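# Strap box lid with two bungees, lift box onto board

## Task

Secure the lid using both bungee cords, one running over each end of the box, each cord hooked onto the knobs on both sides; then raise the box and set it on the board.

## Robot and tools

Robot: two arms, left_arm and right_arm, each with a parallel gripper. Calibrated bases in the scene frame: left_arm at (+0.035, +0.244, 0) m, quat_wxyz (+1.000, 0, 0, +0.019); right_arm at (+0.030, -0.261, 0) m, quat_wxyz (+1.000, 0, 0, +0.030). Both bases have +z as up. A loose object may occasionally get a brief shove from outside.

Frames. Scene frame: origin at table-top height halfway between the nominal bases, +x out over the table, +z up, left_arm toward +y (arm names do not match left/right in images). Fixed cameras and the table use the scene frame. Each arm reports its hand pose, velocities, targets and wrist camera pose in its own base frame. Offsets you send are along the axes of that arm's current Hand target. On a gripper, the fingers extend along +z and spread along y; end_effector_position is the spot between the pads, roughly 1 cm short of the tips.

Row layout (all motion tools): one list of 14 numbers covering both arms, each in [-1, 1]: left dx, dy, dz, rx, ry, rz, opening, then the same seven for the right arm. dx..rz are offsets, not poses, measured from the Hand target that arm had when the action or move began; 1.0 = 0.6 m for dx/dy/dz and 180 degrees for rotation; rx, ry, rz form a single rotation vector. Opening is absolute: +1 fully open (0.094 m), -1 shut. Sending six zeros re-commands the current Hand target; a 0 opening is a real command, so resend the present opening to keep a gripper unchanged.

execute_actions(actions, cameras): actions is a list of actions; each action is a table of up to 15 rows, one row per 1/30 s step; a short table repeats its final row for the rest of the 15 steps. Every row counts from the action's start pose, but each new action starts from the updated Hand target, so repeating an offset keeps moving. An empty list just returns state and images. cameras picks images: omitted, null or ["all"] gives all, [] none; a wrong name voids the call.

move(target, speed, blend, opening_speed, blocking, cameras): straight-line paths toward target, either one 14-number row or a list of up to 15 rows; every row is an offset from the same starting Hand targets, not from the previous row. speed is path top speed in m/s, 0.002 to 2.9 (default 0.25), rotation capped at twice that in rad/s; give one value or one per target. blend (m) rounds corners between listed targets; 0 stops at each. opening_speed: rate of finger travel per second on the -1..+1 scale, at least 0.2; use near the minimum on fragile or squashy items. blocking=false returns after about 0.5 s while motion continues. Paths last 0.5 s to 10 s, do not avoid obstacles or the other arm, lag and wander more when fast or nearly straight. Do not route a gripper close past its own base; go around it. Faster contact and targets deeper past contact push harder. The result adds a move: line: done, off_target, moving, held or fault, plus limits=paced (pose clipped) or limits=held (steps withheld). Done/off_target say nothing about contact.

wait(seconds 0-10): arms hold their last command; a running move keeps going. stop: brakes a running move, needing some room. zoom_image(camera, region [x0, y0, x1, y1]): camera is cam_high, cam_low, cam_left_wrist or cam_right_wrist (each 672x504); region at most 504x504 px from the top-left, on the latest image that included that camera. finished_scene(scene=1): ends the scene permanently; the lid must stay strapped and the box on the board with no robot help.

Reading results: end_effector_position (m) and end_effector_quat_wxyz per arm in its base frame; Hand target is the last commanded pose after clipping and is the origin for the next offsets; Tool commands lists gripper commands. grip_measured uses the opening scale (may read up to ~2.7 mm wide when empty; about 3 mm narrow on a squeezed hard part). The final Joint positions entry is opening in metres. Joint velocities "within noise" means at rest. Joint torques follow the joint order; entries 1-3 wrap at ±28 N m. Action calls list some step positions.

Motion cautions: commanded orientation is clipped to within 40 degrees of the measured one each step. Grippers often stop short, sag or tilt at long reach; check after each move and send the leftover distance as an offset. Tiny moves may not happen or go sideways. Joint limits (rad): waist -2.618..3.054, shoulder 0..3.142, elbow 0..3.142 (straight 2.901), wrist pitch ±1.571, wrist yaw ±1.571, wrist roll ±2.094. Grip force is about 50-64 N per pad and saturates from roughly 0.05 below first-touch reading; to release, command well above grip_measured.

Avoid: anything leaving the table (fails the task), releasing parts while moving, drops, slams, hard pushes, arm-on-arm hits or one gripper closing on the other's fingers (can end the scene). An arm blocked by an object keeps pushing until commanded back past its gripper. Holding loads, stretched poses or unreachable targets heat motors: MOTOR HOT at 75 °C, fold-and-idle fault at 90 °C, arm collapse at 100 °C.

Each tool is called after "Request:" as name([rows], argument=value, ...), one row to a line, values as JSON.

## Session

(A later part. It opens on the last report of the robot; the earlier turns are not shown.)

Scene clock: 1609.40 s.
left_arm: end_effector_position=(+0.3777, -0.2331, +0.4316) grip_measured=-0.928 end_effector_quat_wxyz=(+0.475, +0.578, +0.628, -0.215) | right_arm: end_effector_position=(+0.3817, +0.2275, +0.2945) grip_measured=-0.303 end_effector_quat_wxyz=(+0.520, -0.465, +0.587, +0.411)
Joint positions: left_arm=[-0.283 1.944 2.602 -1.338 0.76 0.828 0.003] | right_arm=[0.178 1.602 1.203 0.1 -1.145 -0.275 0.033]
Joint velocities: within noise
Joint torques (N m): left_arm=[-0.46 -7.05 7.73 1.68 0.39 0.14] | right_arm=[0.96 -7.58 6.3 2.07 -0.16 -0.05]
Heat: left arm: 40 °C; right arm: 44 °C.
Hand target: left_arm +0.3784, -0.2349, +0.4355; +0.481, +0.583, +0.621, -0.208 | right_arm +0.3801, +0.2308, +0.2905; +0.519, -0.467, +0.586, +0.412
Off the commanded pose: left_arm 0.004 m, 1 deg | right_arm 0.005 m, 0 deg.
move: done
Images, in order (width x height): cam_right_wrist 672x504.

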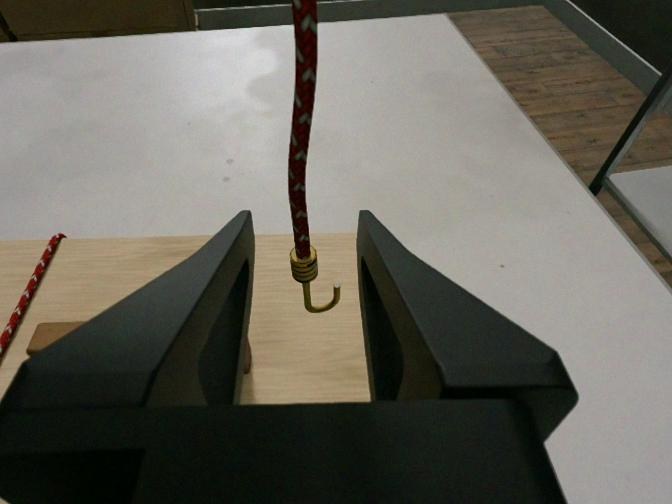

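Request:
move(target=[0,0,0,0,0,0,-1, 0.0097,0,0.0158,0,0,0,-0.3], speed=0.08, cameras=["cam_right_wrist"])

Request:
zoom_image(camera="cam_right_wrist", region=[240, 200, 380, 340])

Scene clock: 1611.97 s.
left_arm: end_effector_position=(+0.3777, -0.2331, +0.4316) grip_measured=-0.928 end_effector_quat_wxyz=(+0.475, +0.578, +0.628, -0.215) | right_arm: end_effector_position=(+0.3796, +0.2365, +0.2949) grip_measured=-0.303 end_effector_quat_wxyz=(+0.527, -0.472, +0.578, +0.407)
Joint positions: left_arm=[-0.283 1.944 2.602 -1.338 0.76 0.828 0.003] | right_arm=[0.203 1.602 1.189 0.145 -1.127 -0.27 0.033]
Joint velocities: within noise
Joint torques (N m): left_arm=[-0.46 -7.05 7.73 1.68 0.38 0.14] | right_arm=[0.77 -5.86 6.22 2.09 -0.13 0.06]
Heat: left arm: 40 °C; right arm: 44 °C.
Hand target: left_arm +0.3784, -0.2349, +0.4356; +0.481, +0.583, +0.621, -0.208 | right_arm +0.3821, +0.2393, +0.2835; +0.519, -0.467, +0.586, +0.412
Off the commanded pose: left_arm 0.004 m, 1 deg | right_arm 0.012 m, 2 deg.
move: off_target (right_arm)
Images, in order (width x height): cam_right_wrist 672x504.

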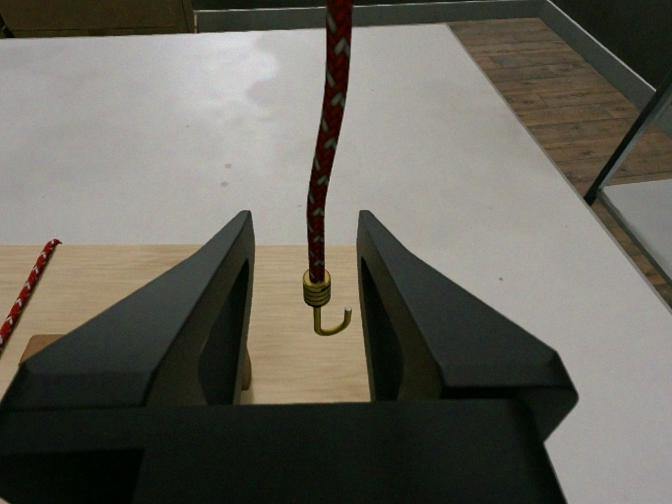

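Scaled by 3.600.

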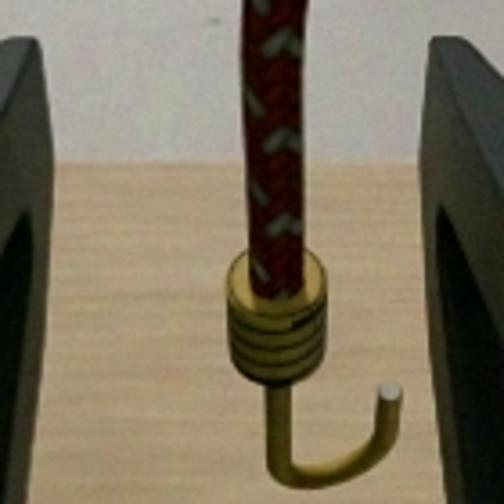

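Request:
move(target=[0,0,0,0,0,0,-1, 0.0083,-0.005,0,0,0,0,-0.3], speed=0.08, cameras=["cam_right_wrist"])

Request:
zoom_image(camera="cam_right_wrist", region=[240, 200, 380, 340])

Scene clock: 1615.47 s.
left_arm: end_effector_position=(+0.3777, -0.2331, +0.4316) grip_measured=-0.928 end_effector_quat_wxyz=(+0.475, +0.578, +0.628, -0.215) | right_arm: end_effector_position=(+0.3831, +0.2371, +0.2906) grip_measured=-0.303 end_effector_quat_wxyz=(+0.526, -0.472, +0.578, +0.407)
Joint positions: left_arm=[-0.283 1.944 2.602 -1.338 0.76 0.828 0.003] | right_arm=[0.203 1.618 1.189 0.16 -1.126 -0.269 0.033]
Joint velocities: within noise
Joint torques (N m): left_arm=[-0.47 -7.05 7.73 1.68 0.38 0.14] | right_arm=[0.36 -6.23 5.78 2.13 -0.16 -0.01]
Heat: left arm: 40 °C; right arm: 43 °C.
Hand target: left_arm +0.3784, -0.2349, +0.4356; +0.481, +0.583, +0.621, -0.208 | right_arm +0.3849, +0.2381, +0.2785; +0.519, -0.467, +0.586, +0.412
Off the commanded pose: left_arm 0.004 m, 1 deg | right_arm 0.012 m, 1 deg.
move: off_target (right_arm)
Images, in order (width x height): cam_right_wrist 672x504.

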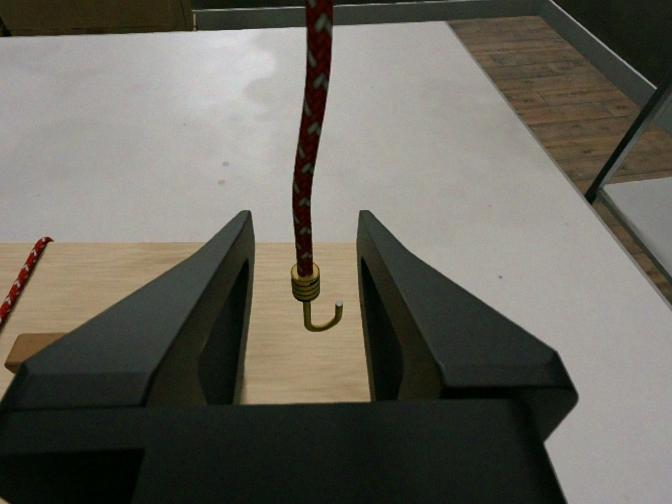

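Scaled by 3.600.

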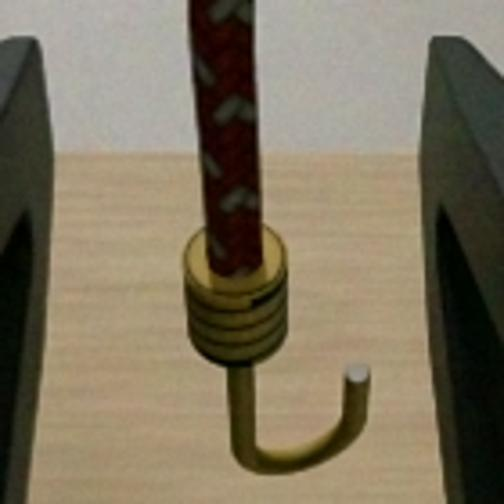

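Request:
move(target=[0,0,0,0,0,0,-1, 0.0067,0.0,-0.003,0,0,0,-0.3], speed=0.08, cameras=["cam_right_wrist"])

Request:
zoom_image(camera="cam_right_wrist", region=[240, 200, 380, 340])

Scene clock: 1617.77 s.
left_arm: end_effector_position=(+0.3777, -0.2331, +0.4316) grip_measured=-0.928 end_effector_quat_wxyz=(+0.475, +0.578, +0.628, -0.215) | right_arm: end_effector_position=(+0.3818, +0.2369, +0.2848) grip_measured=-0.303 end_effector_quat_wxyz=(+0.524, -0.471, +0.581, +0.409)
Joint positions: left_arm=[-0.283 1.944 2.602 -1.338 0.76 0.828 0.003] | right_arm=[0.203 1.618 1.17 0.172 -1.126 -0.269 0.033]
Joint velocities: within noise
Joint torques (N m): left_arm=[-0.47 -7.06 7.76 1.68 0.38 0.14] | right_arm=[-0.12 -6.2 6.17 2.07 -0.23 -0.03]
Heat: left arm: 40 °C; right arm: 43 °C.
Hand target: left_arm +0.3784, -0.2349, +0.4356; +0.481, +0.583, +0.621, -0.208 | right_arm +0.3843, +0.2359, +0.2749; +0.519, -0.467, +0.586, +0.412
Off the commanded pose: left_arm 0.004 m, 1 deg | right_arm 0.010 m, 1 deg.
move: done
Images, in order (width x height): cam_right_wrist 672x504.

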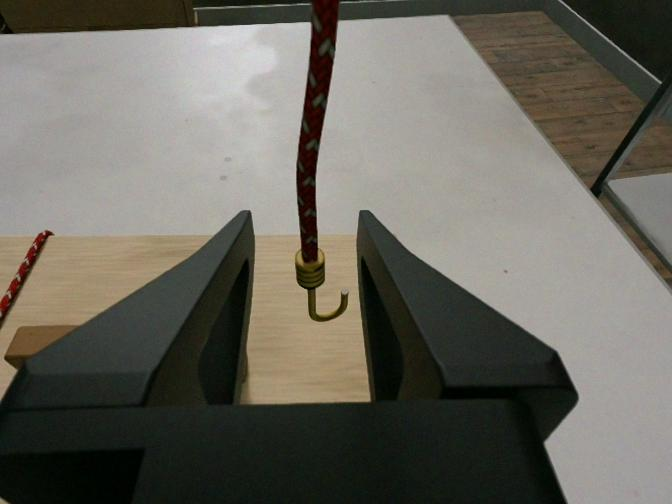

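Scaled by 3.600.

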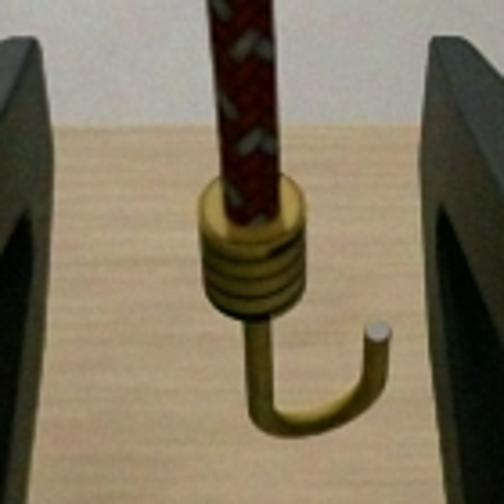

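Request:
move(target=[0,0,0,0,0,0,-1, 0,0,0,0,0,0,-1], opening_speed=0.5, cameras=["cam_right_wrist"])

Request:
zoom_image(camera="cam_right_wrist", region=[240, 200, 380, 340])

Scene clock: 1620.63 s.
left_arm: end_effector_position=(+0.3777, -0.2331, +0.4316) grip_measured=-0.928 end_effector_quat_wxyz=(+0.475, +0.578, +0.628, -0.215) | right_arm: end_effector_position=(+0.3819, +0.2369, +0.2850) grip_measured=-0.857 end_effector_quat_wxyz=(+0.524, -0.471, +0.580, +0.409)
Joint positions: left_arm=[-0.283 1.944 2.602 -1.338 0.76 0.828 0.003] | right_arm=[0.203 1.618 1.17 0.173 -1.126 -0.269 0.007]
Joint velocities: within noise
Joint torques (N m): left_arm=[-0.46 -7.04 7.73 1.69 0.39 0.14] | right_arm=[-0.1 -6.2 6.16 2.08 -0.23 -0.03]
Heat: left arm: 40 °C; right arm: 43 °C.
Hand target: left_arm +0.3784, -0.2349, +0.4356; +0.481, +0.583, +0.621, -0.208 | right_arm +0.3843, +0.2359, +0.2749; +0.519, -0.467, +0.586, +0.412
Off the commanded pose: left_arm 0.004 m, 1 deg | right_arm 0.010 m, 1 deg.
move: done
Images, in order (width x height): cam_right_wrist 672x504.

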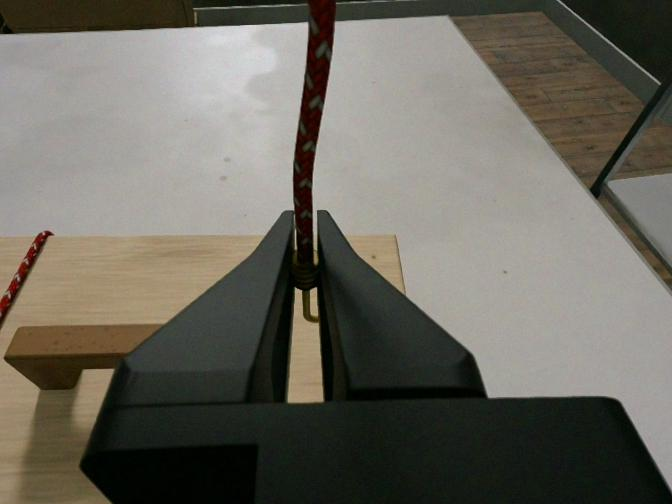

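Scaled by 3.600.

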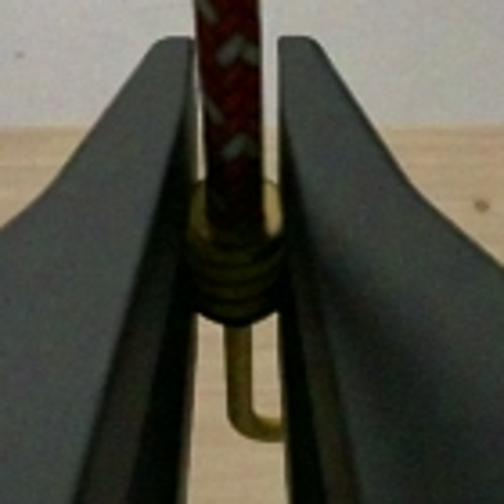

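Request:
move(target=[0.2583,-0.0697,-0.0117,-0.0036,-0.1283,-0.1033,-1, 0.0502,0.0120,-0.0683,0,0,0,-1], speed=0.15, cameras=["cam_high", "cam_left_wrist", "cam_right_wrist"])

Scene clock: 1637.83 s.
left_arm: end_effector_position=(+0.3647, -0.1592, +0.2898) grip_measured=-0.928 end_effector_quat_wxyz=(+0.549, +0.415, +0.609, -0.395) | right_arm: end_effector_position=(+0.3733, +0.1978, +0.2420) grip_measured=-0.858 end_effector_quat_wxyz=(+0.508, -0.460, +0.595, +0.419)
Joint positions: left_arm=[0.006 1.448 0.998 0.2 1.217 0.209 0.003] | right_arm=[0.094 1.612 1.034 0.176 -1.227 -0.35 0.007]
Joint velocities: within noise
Joint torques (N m): left_arm=[0.4 -7.76 6.22 2.01 0.4 0.02] | right_arm=[-0.47 -10.76 6 1.84 -0.34 -0.22]
Heat: left arm: 40 °C; right arm: 43 °C.
Hand target: left_arm +0.3593, -0.1577, +0.2959; +0.558, +0.420, +0.599, -0.391 | right_arm +0.3674, +0.1942, +0.2499; +0.519, -0.467, +0.586, +0.412
Off the commanded pose: left_arm 0.008 m, 2 deg | right_arm 0.011 m, 2 deg.
move: off_target (right_arm)
Images, in order (width x height): cam_high 672x504, cam_left_wrist 672x504, cam_right_wrist 672x504.

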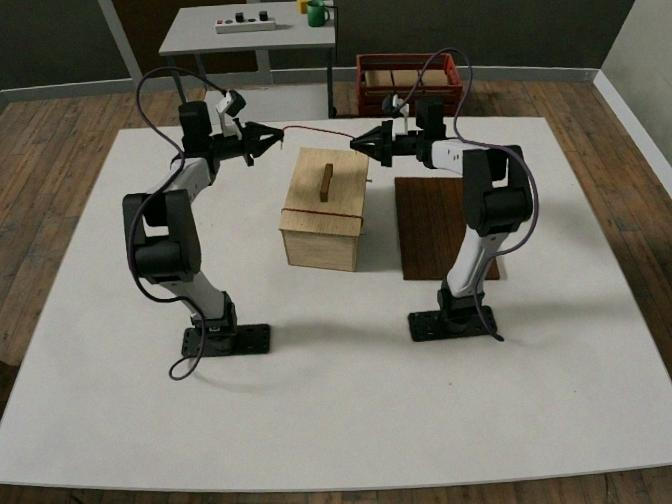

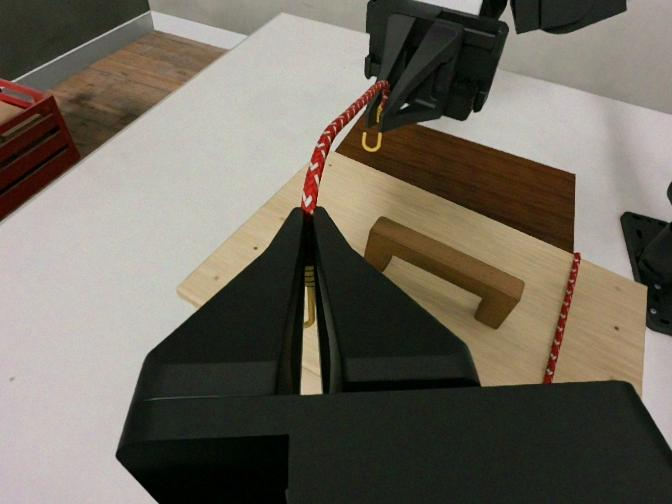

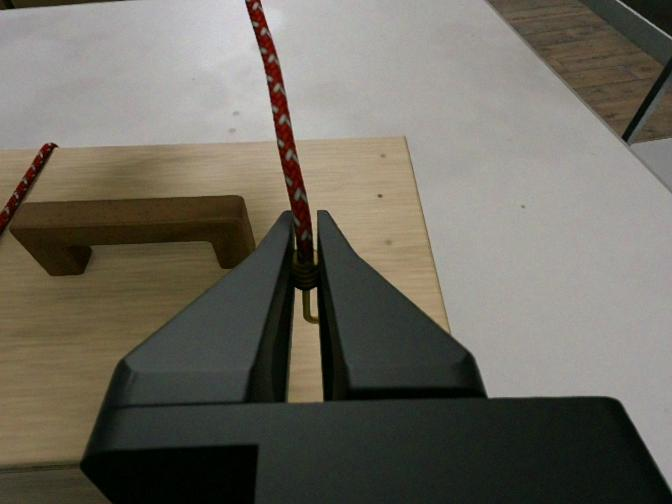

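Request:
zoom_image(camera="cam_left_wrist", region=[240, 200, 380, 340])

Scaled by 3.600.

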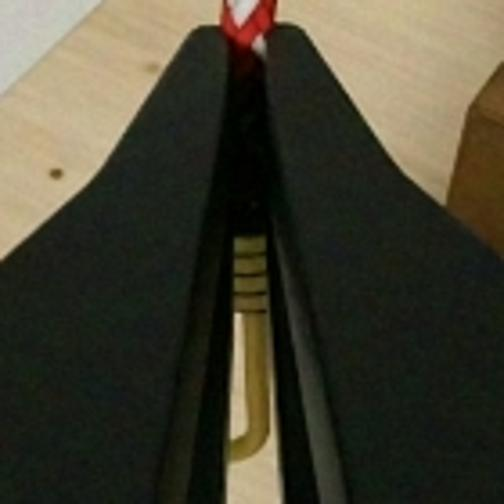

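Request:
move(target=[0.1063,-0.0210,-0.0413,0,0,0,-1, 0,0,0,0,0,0,-1], speed=0.12, cameras=["cam_left_wrist", "cam_low"])

Scene clock: 1649.27 s.
left_arm: end_effector_position=(+0.3401, -0.1396, +0.2335) grip_measured=-0.928 end_effector_quat_wxyz=(+0.550, +0.421, +0.602, -0.398) | right_arm: end_effector_position=(+0.3720, +0.1981, +0.2425) grip_measured=-0.858 end_effector_quat_wxyz=(+0.508, -0.462, +0.593, +0.422)
Joint positions: left_arm=[0.078 1.44 0.764 0.376 1.303 0.274 0.003] | right_arm=[0.094 1.612 1.034 0.176 -1.235 -0.351 0.007]
Joint velocities: within noise
Joint torques (N m): left_arm=[1.31 -6.67 5.29 1.87 0.39 0.07] | right_arm=[-0.49 -10.78 6 1.83 -0.27 -0.18]
Heat: left arm: 40 °C; right arm: 42 °C.
Hand target: left_arm +0.3376, -0.1345, +0.2341; +0.558, +0.420, +0.599, -0.391 | right_arm +0.3674, +0.1942, +0.2500; +0.519, -0.467, +0.586, +0.412
Off the commanded pose: left_arm 0.006 m, 1 deg | right_arm 0.010 m, 2 deg.
move: done
Images, in order (width x height): cam_low 672x504, cam_left_wrist 672x504.

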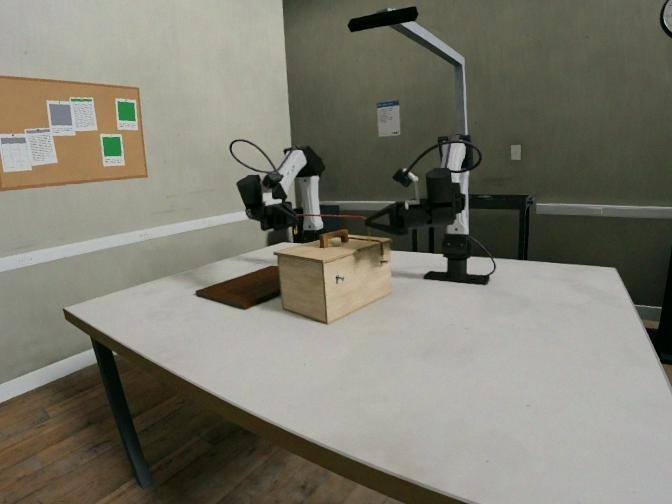

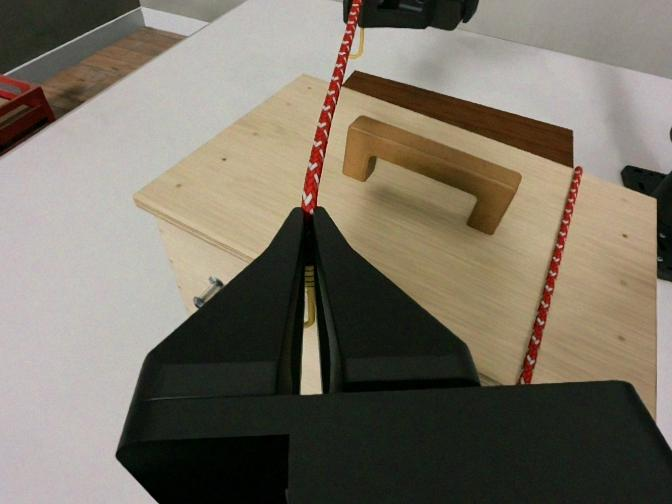

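Request:
zoom_image(camera="cam_left_wrist", region=[160, 220, 340, 355])

Request:
zoom_image(camera="cam_low", region=[260, 180, 440, 330])

Scaled by 2.800.

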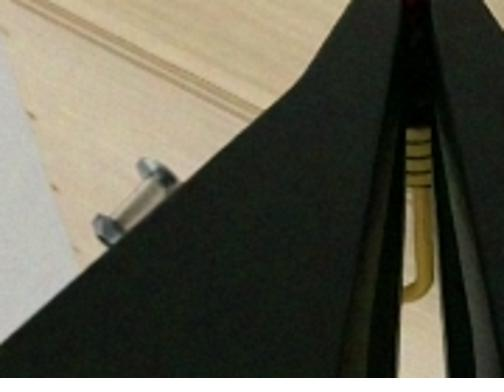

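Scaled by 2.800.

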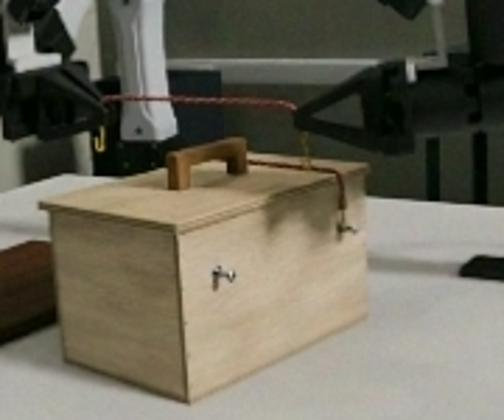

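Request:
move(target=[0.0295,0.0715,0.0805,0,0,0,-1, 0,0,0,0,0,0,-1], speed=0.12, cameras=["cam_left_wrist"])

Request:
zoom_image(camera="cam_left_wrist", region=[160, 220, 340, 355])

Scene clock: 1663.00 s.
left_arm: end_effector_position=(+0.3845, -0.1623, +0.2028) grip_measured=-0.928 end_effector_quat_wxyz=(+0.544, +0.414, +0.609, -0.403) | right_arm: end_effector_position=(+0.3720, +0.1981, +0.2425) grip_measured=-0.858 end_effector_quat_wxyz=(+0.508, -0.462, +0.593, +0.421)
Joint positions: left_arm=[-0.002 1.673 0.841 0.586 1.223 0.192 0.003] | right_arm=[0.094 1.612 1.034 0.176 -1.235 -0.352 0.007]
Joint velocities: within noise
Joint torques (N m): left_arm=[-0.46 -6.3 9.39 1.96 0.15 -0.01] | right_arm=[-0.49 -10.76 5.98 1.83 -0.27 -0.18]
Heat: left arm: 40 °C; right arm: 42 °C.
Hand target: left_arm +0.3939, -0.1638, +0.2130; +0.558, +0.420, +0.599, -0.391 | right_arm +0.3675, +0.1942, +0.2499; +0.519, -0.467, +0.586, +0.412
Off the commanded pose: left_arm 0.014 m, 3 deg | right_arm 0.010 m, 2 deg.
move: off_target (left_arm)
Images, in order (width x height): cam_left_wrist 672x504.

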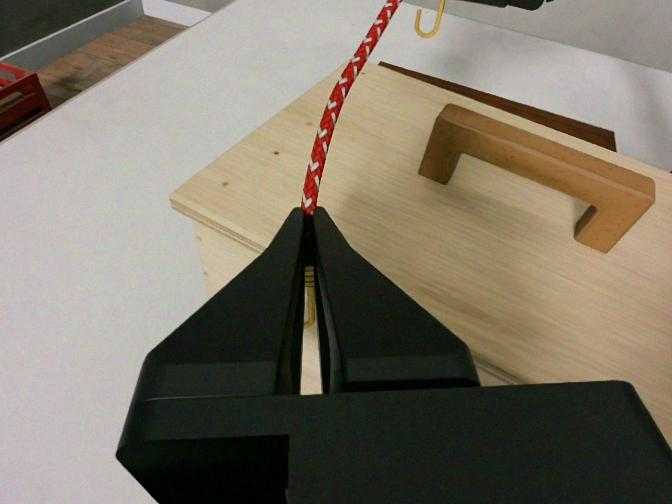

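Scaled by 2.800.

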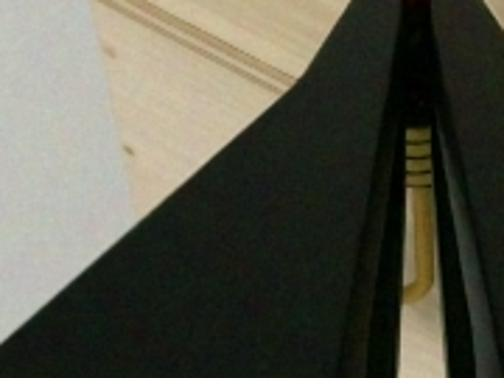

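Request:
move(target=[0.1217,-0.0067,0.0025,0,0,0,-1, 0,0,0,0,0,0,-1], speed=0.1, cameras=["cam_left_wrist", "cam_low"])

Request:
zoom_image(camera="cam_left_wrist", region=[160, 200, 340, 335])

Request:
zoom_image(camera="cam_low", region=[280, 190, 440, 310])

Scene clock: 1671.50 s.
left_arm: end_effector_position=(+0.3895, -0.1625, +0.1492) grip_measured=-0.928 end_effector_quat_wxyz=(+0.563, +0.428, +0.590, -0.389) | right_arm: end_effector_position=(+0.3716, +0.1981, +0.2414) grip_measured=-0.858 end_effector_quat_wxyz=(+0.505, -0.460, +0.595, +0.423)
Joint positions: left_arm=[-0.002 1.866 0.758 0.921 1.226 0.199 0.003] | right_arm=[0.094 1.612 1.034 0.167 -1.235 -0.352 0.007]
Joint velocities: within noise
Joint torques (N m): left_arm=[-0.01 -6.57 4.38 1.84 0.13 0.01] | right_arm=[-0.47 -10.77 6.02 1.9 -0.27 -0.18]
Heat: left arm: 39 °C; right arm: 42 °C.
Hand target: left_arm +0.3889, -0.1616, +0.1401; +0.558, +0.420, +0.599, -0.391 | right_arm +0.3675, +0.1942, +0.2499; +0.519, -0.467, +0.586, +0.412
Off the commanded pose: left_arm 0.009 m, 2 deg | right_arm 0.010 m, 2 deg.
move: done
Images, in order (width x height): cam_low 672x504, cam_left_wrist 672x504.

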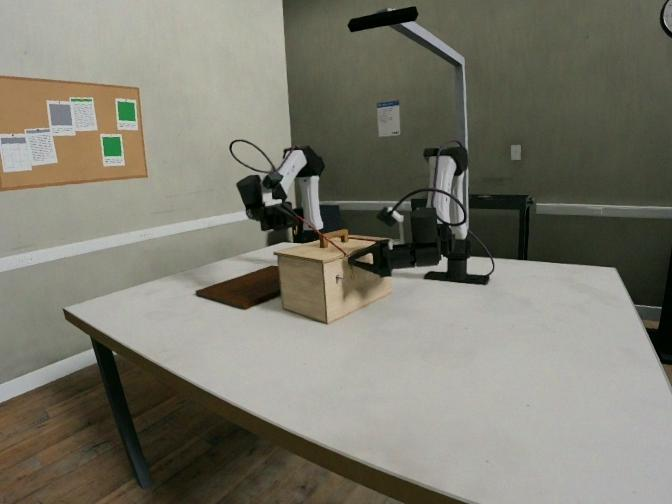

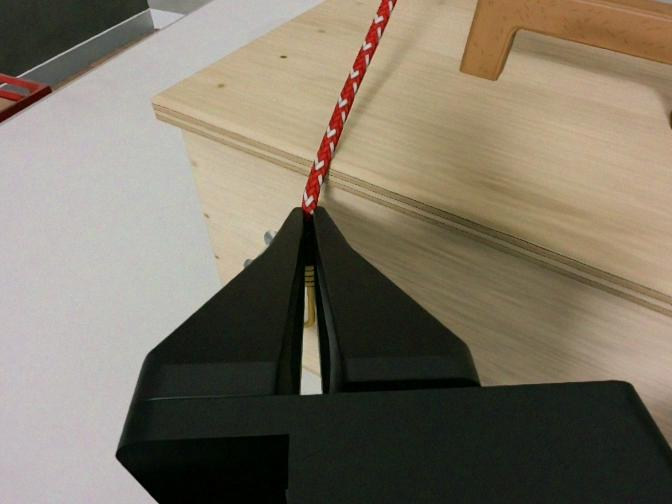

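Scaled by 2.800.

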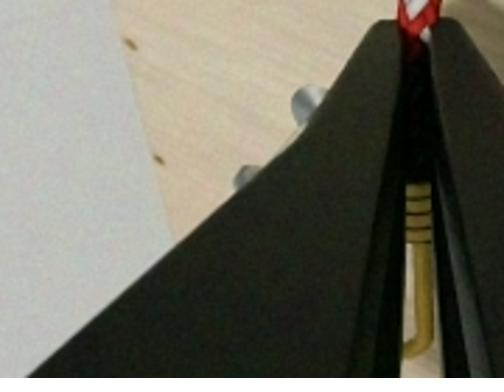

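Scaled by 3.150.

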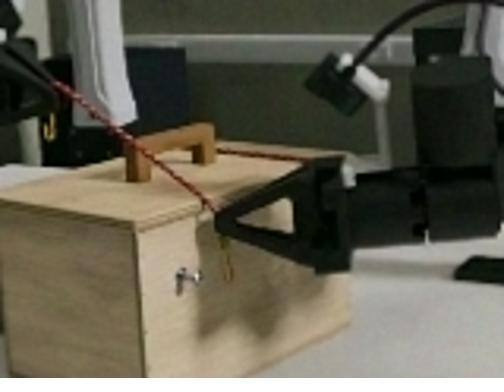

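Request:
move([
  [0.0216,0,0.0015,0,0,0,-1, 0,0,0,0,0,0,-1],
  [0.0197,0.0028,0.0297,0,0,0,-1, 0,0,0,0,0,0,-1],
], speed=0.08, cameras=["cam_left_wrist", "cam_low"])

Request:
zoom_image(camera="cam_left_wrist", region=[190, 190, 340, 340])

Request:
zoom_image(camera="cam_low", region=[300, 220, 400, 320])

Scene clock: 1678.20 s.
left_arm: end_effector_position=(+0.3909, -0.1749, +0.1361) grip_measured=-0.928 end_effector_quat_wxyz=(+0.566, +0.430, +0.585, -0.390) | right_arm: end_effector_position=(+0.3712, +0.1980, +0.2407) grip_measured=-0.858 end_effector_quat_wxyz=(+0.503, -0.459, +0.597, +0.424)
Joint positions: left_arm=[-0.038 1.931 0.751 1.026 1.196 0.173 0.003] | right_arm=[0.094 1.612 1.034 0.16 -1.235 -0.352 0.007]
Joint velocities: within noise
Joint torques (N m): left_arm=[-0.72 -6.19 6.08 1.57 -0.01 0.06] | right_arm=[-0.49 -10.78 6.06 1.96 -0.28 -0.19]
Heat: left arm: 39 °C; right arm: 42 °C.
Hand target: left_arm +0.3963, -0.1771, +0.1270; +0.558, +0.420, +0.599, -0.391 | right_arm +0.3675, +0.1942, +0.2499; +0.519, -0.467, +0.586, +0.412
Off the commanded pose: left_arm 0.011 m, 2 deg | right_arm 0.011 m, 3 deg.
move: off_target (left_arm, right_arm)
Images, in order (width x height): cam_low 672x504, cam_left_wrist 672x504.

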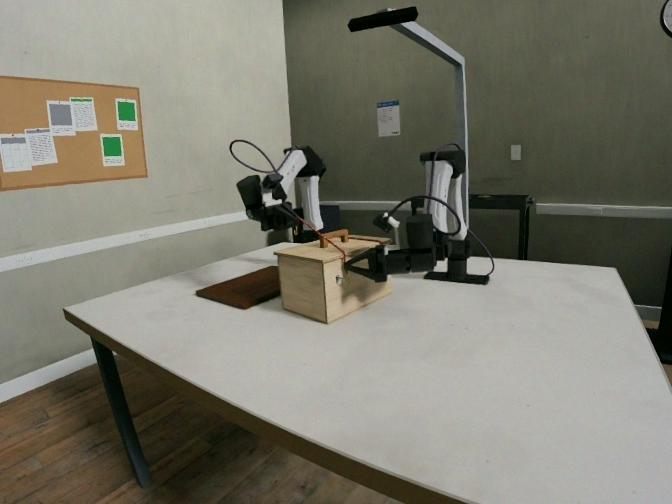

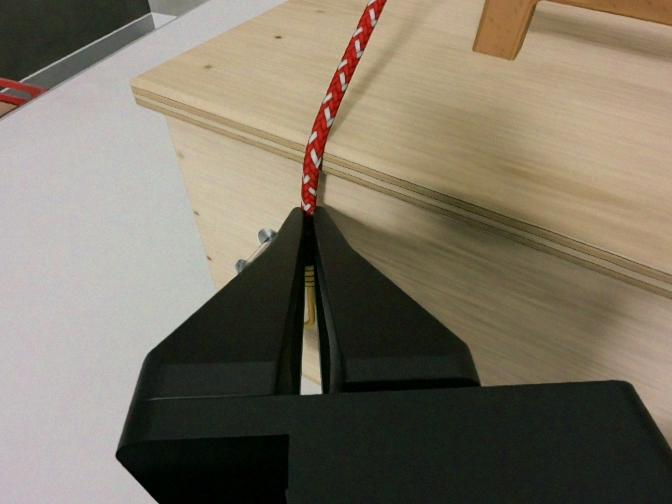

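Scaled by 3.360.

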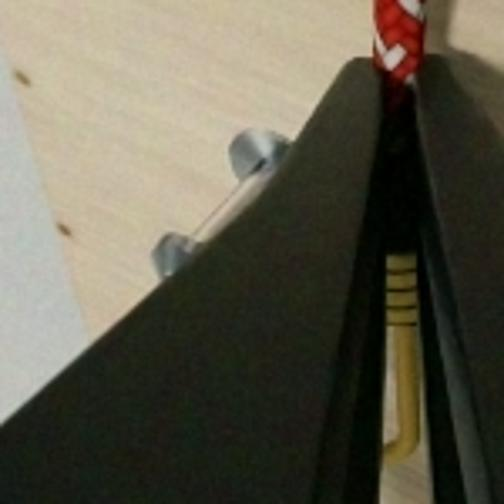

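Scaled by 5.040.

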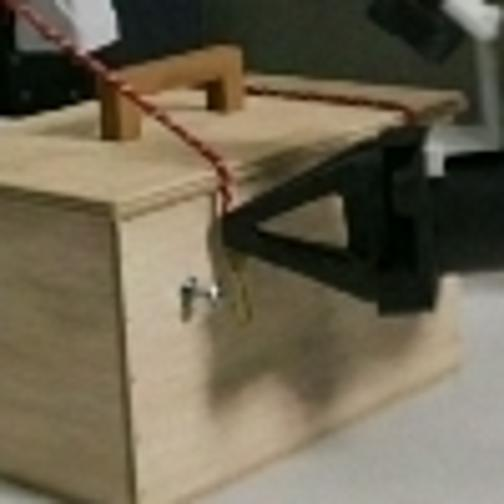

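Request:
move(target=[-0.0015,0.0130,0.0208,0,0,0,-1, 0,0,0,0,0,0,-1], speed=0.05, cameras=["cam_left_wrist", "cam_low"])

Request:
zoom_image(camera="cam_left_wrist", region=[190, 190, 340, 340])

Request:
zoom_image(camera="cam_low", region=[300, 220, 400, 320])

Scene clock: 1682.30 s.
left_arm: end_effector_position=(+0.4004, -0.1834, +0.1344) grip_measured=-0.928 end_effector_quat_wxyz=(+0.565, +0.430, +0.585, -0.391) | right_arm: end_effector_position=(+0.3712, +0.1980, +0.2405) grip_measured=-0.858 end_effector_quat_wxyz=(+0.503, -0.459, +0.597, +0.424)
Joint positions: left_arm=[-0.061 1.966 0.794 1.029 1.175 0.162 0.003] | right_arm=[0.094 1.612 1.034 0.159 -1.235 -0.353 0.007]
Joint velocities: within noise
Joint torques (N m): left_arm=[-0.81 -6.57 6.89 1.44 -0.09 -0.01] | right_arm=[-0.47 -10.77 6.08 1.96 -0.28 -0.19]
Heat: left arm: 39 °C; right arm: 42 °C.
Hand target: left_arm +0.4079, -0.1861, +0.1269; +0.558, +0.420, +0.599, -0.391 | right_arm +0.3675, +0.1942, +0.2499; +0.519, -0.467, +0.586, +0.412
Off the commanded pose: left_arm 0.011 m, 2 deg | right_arm 0.011 m, 3 deg.
move: off_target (left_arm, right_arm)
Images, in order (width x height): cam_low 672x504, cam_left_wrist 672x504.

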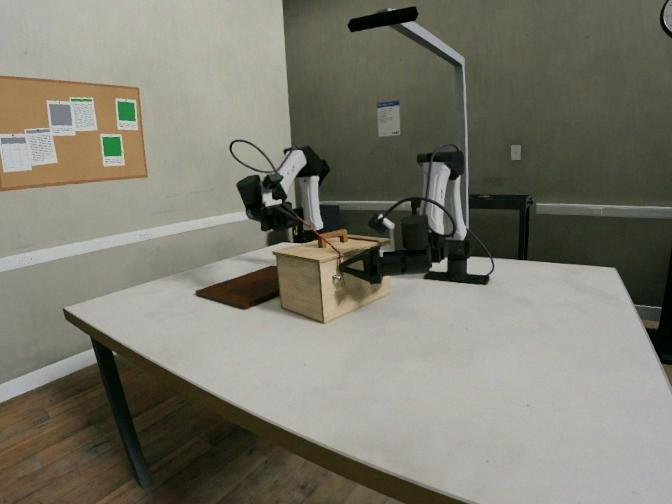

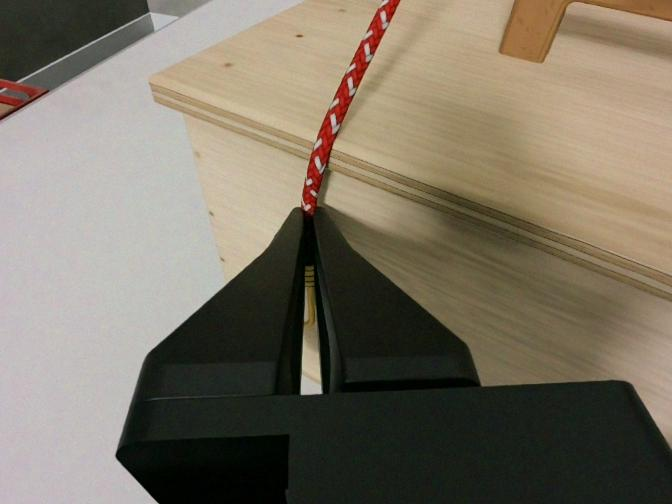

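Scaled by 3.360.

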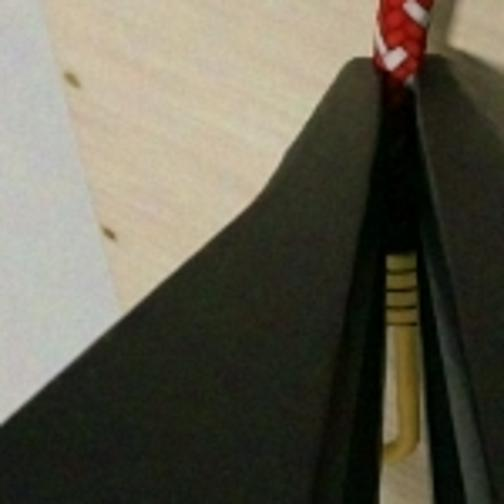

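Scaled by 5.040.

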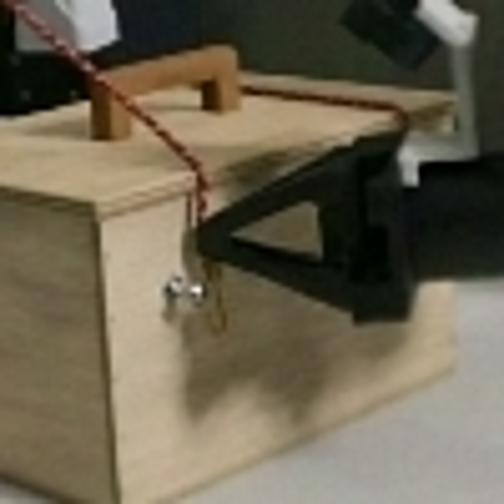

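Request:
zoom_image(camera="cam_left_wrist", region=[200, 80, 400, 230])

Scaled by 2.520.

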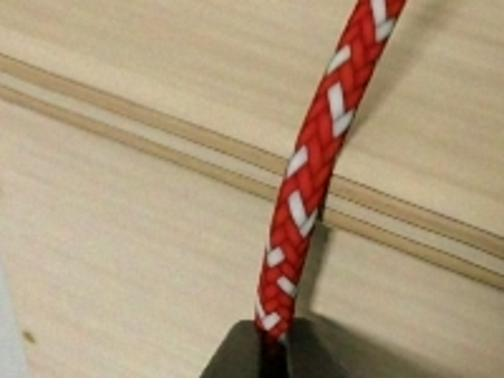

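Request:
zoom_image(camera="cam_low", region=[318, 255, 368, 305])

Scaled by 10.080.

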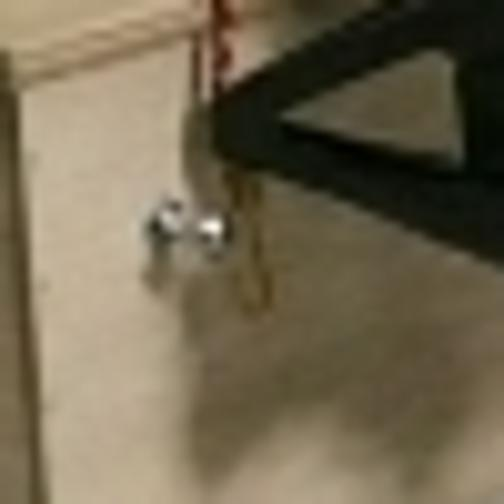

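Request:
wait(seconds=0, cameras=["cam_high", "cam_low", "cam_right_wrist", "cam_left_wrist"])

Request:
zoom_image(camera="cam_high", region=[260, 130, 400, 270])

Scene clock: 1704.10 s.
left_arm: end_effector_position=(+0.4006, -0.1833, +0.1345) grip_measured=-0.928 end_effector_quat_wxyz=(+0.565, +0.430, +0.585, -0.391) | right_arm: end_effector_position=(+0.3712, +0.1980, +0.2405) grip_measured=-0.858 end_effector_quat_wxyz=(+0.503, -0.459, +0.597, +0.424)
Joint positions: left_arm=[-0.061 1.966 0.794 1.029 1.174 0.161 0.003] | right_arm=[0.094 1.612 1.034 0.159 -1.235 -0.353 0.007]
Joint velocities: within noise
Joint torques (N m): left_arm=[-0.81 -6.57 6.9 1.44 -0.07 0.03] | right_arm=[-0.46 -10.77 6.06 1.96 -0.28 -0.19]
Heat: left arm: 39 °C; right arm: 41 °C.
Hand target: left_arm +0.4079, -0.1861, +0.1270; +0.558, +0.420, +0.599, -0.391 | right_arm +0.3675, +0.1942, +0.2499; +0.519, -0.467, +0.586, +0.412
Tool commands: left_gripper/opening=-1.0 right_gripper/opening=-1.0
Off the commanded pose: left_arm 0.011 m, 2 deg | right_arm 0.011 m, 3 deg.

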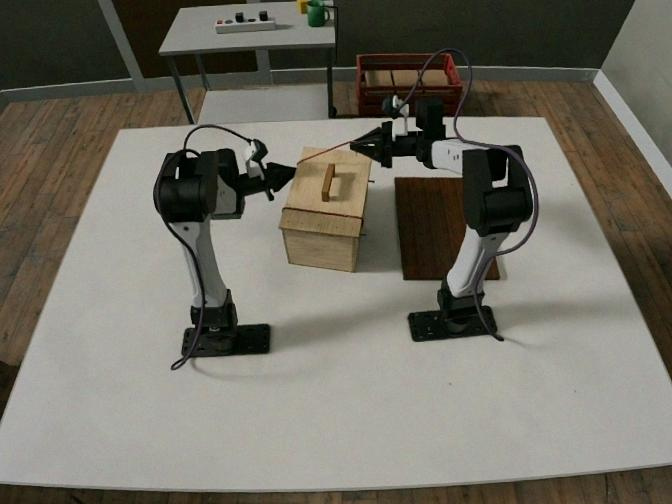

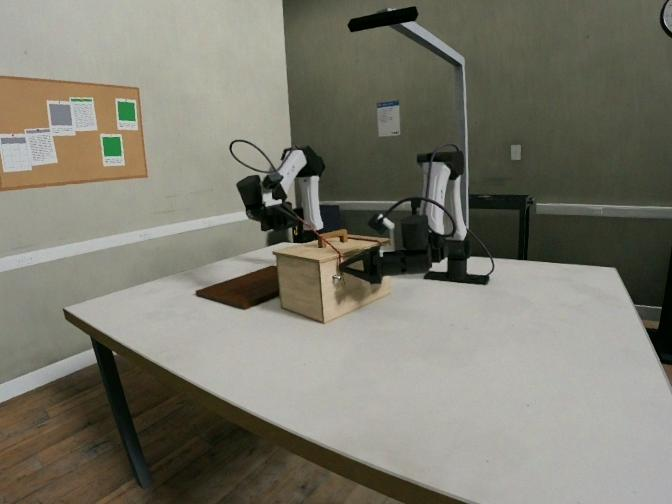

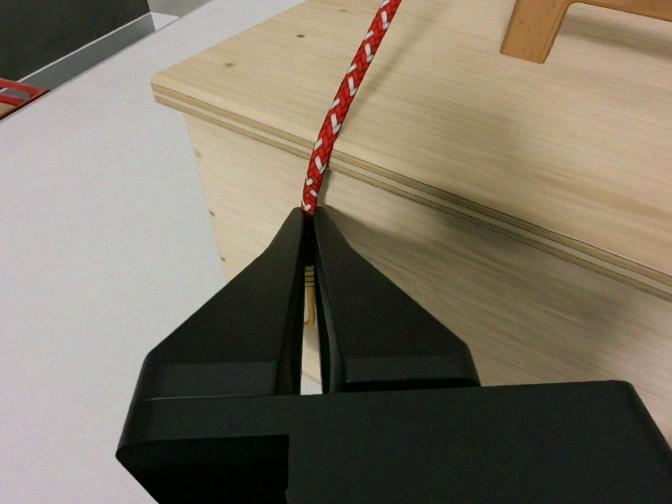

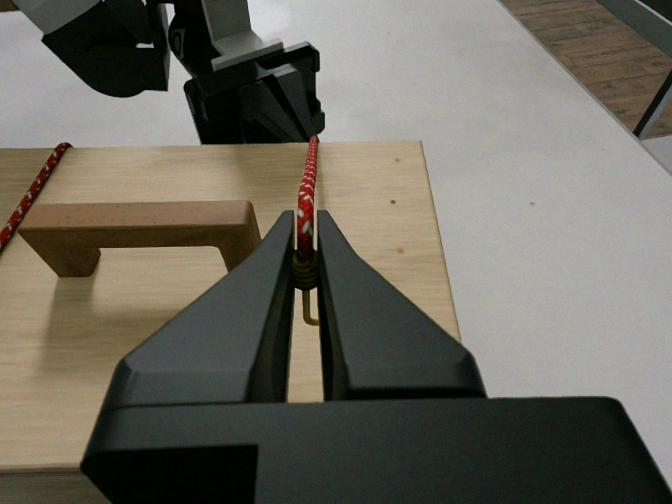

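Scaled by 3.600.

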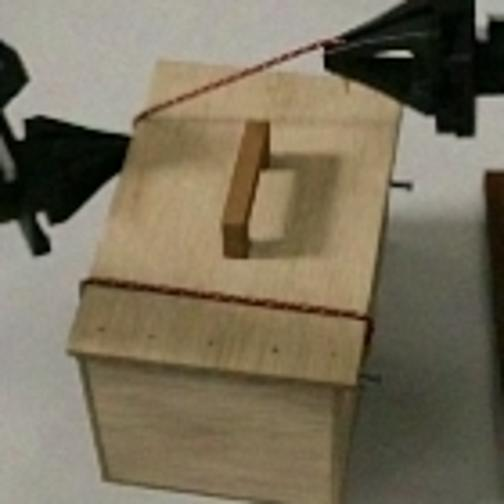

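Request:
move([
  [0.002,-0.0242,-0.0265,0,0,0,-1, 0,0,0,0,0,0,-1],
  [0.002,-0.0242,-0.0265,0,-0.0833,0,-1, 0,0,0,0,0,0,-1],
], speed=0.12, cameras=["cam_left_wrist", "cam_low"])

Request:
zoom_image(camera="cam_left_wrist", region=[190, 150, 340, 340])

Request:
zoom_image(camera="cam_low", region=[310, 240, 370, 300])

Scene clock: 1717.57 s.
left_arm: end_effector_position=(+0.3920, -0.1785, +0.1286) grip_measured=-0.928 end_effector_quat_wxyz=(+0.585, +0.387, +0.571, -0.427) | right_arm: end_effector_position=(+0.3713, +0.1980, +0.2404) grip_measured=-0.858 end_effector_quat_wxyz=(+0.503, -0.459, +0.597, +0.424)
Joint positions: left_arm=[-0.051 2.108 0.73 1.501 1.173 -0.149 0.003] | right_arm=[0.094 1.612 1.034 0.159 -1.234 -0.353 0.007]
Joint velocities: within noise
Joint torques (N m): left_arm=[0.34 -6.49 2.91 2.69 0 0.04] | right_arm=[-0.47 -10.78 6.08 1.96 -0.28 -0.18]
Heat: left arm: 40 °C; right arm: 41 °C.
Hand target: left_arm +0.3888, -0.1762, +0.1270; +0.632, +0.366, +0.521, -0.442 | right_arm +0.3675, +0.1942, +0.2499; +0.519, -0.467, +0.586, +0.412
Off the commanded pose: left_arm 0.004 m, 8 deg | right_arm 0.011 m, 3 deg.
joint sent to its limit (left arm) — joint 4 (wrist pitch), upper limit. The joint targets are off in orientation, not in position.
move: off_target (left_arm, right_arm)
Images, in order (width x height): cam_low 672x504, cam_left_wrist 672x504.

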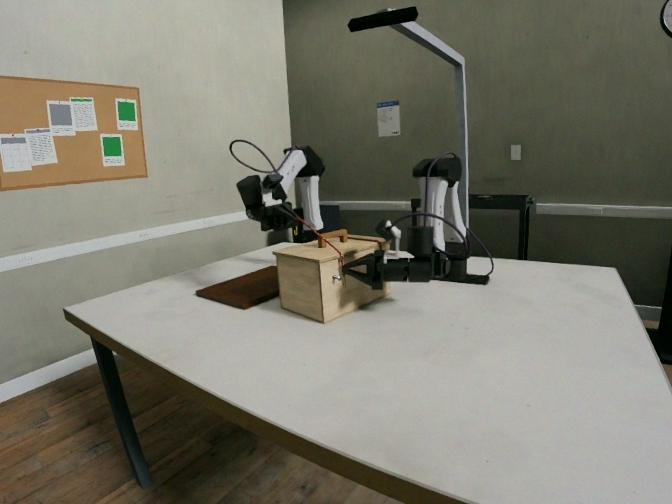

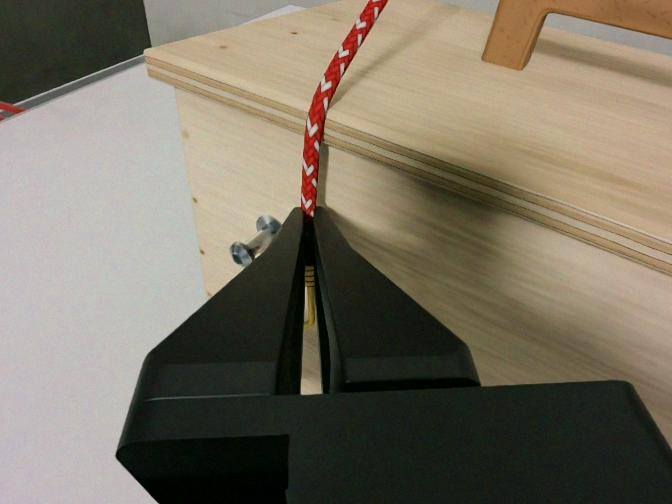

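Scaled by 2.653.

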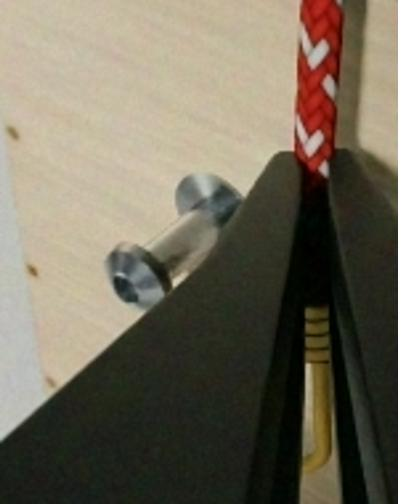

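Scaled by 8.400.

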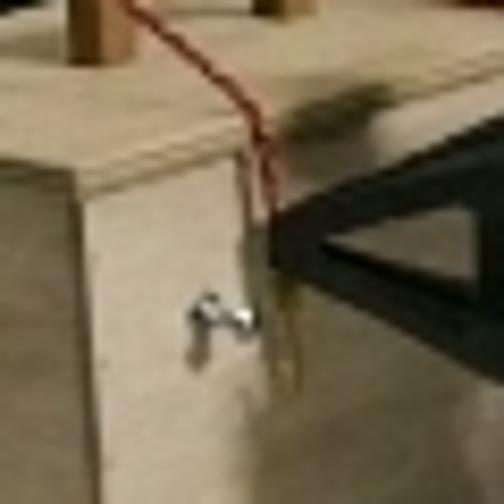

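Request:
zoom_image(camera="cam_low", region=[328, 262, 358, 292])

Scaled by 16.800.

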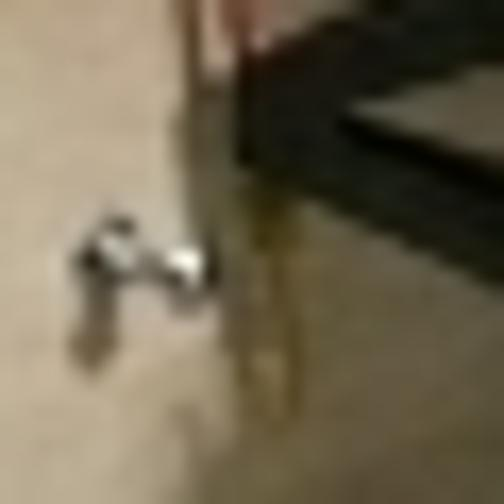

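Request:
zoom_image(camera="cam_low", region=[262, 225, 352, 325])

Scaled by 5.040.

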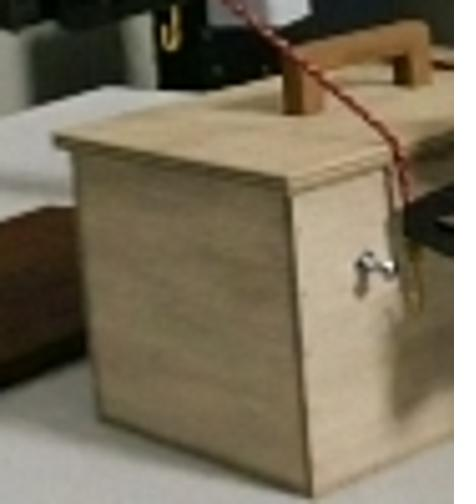

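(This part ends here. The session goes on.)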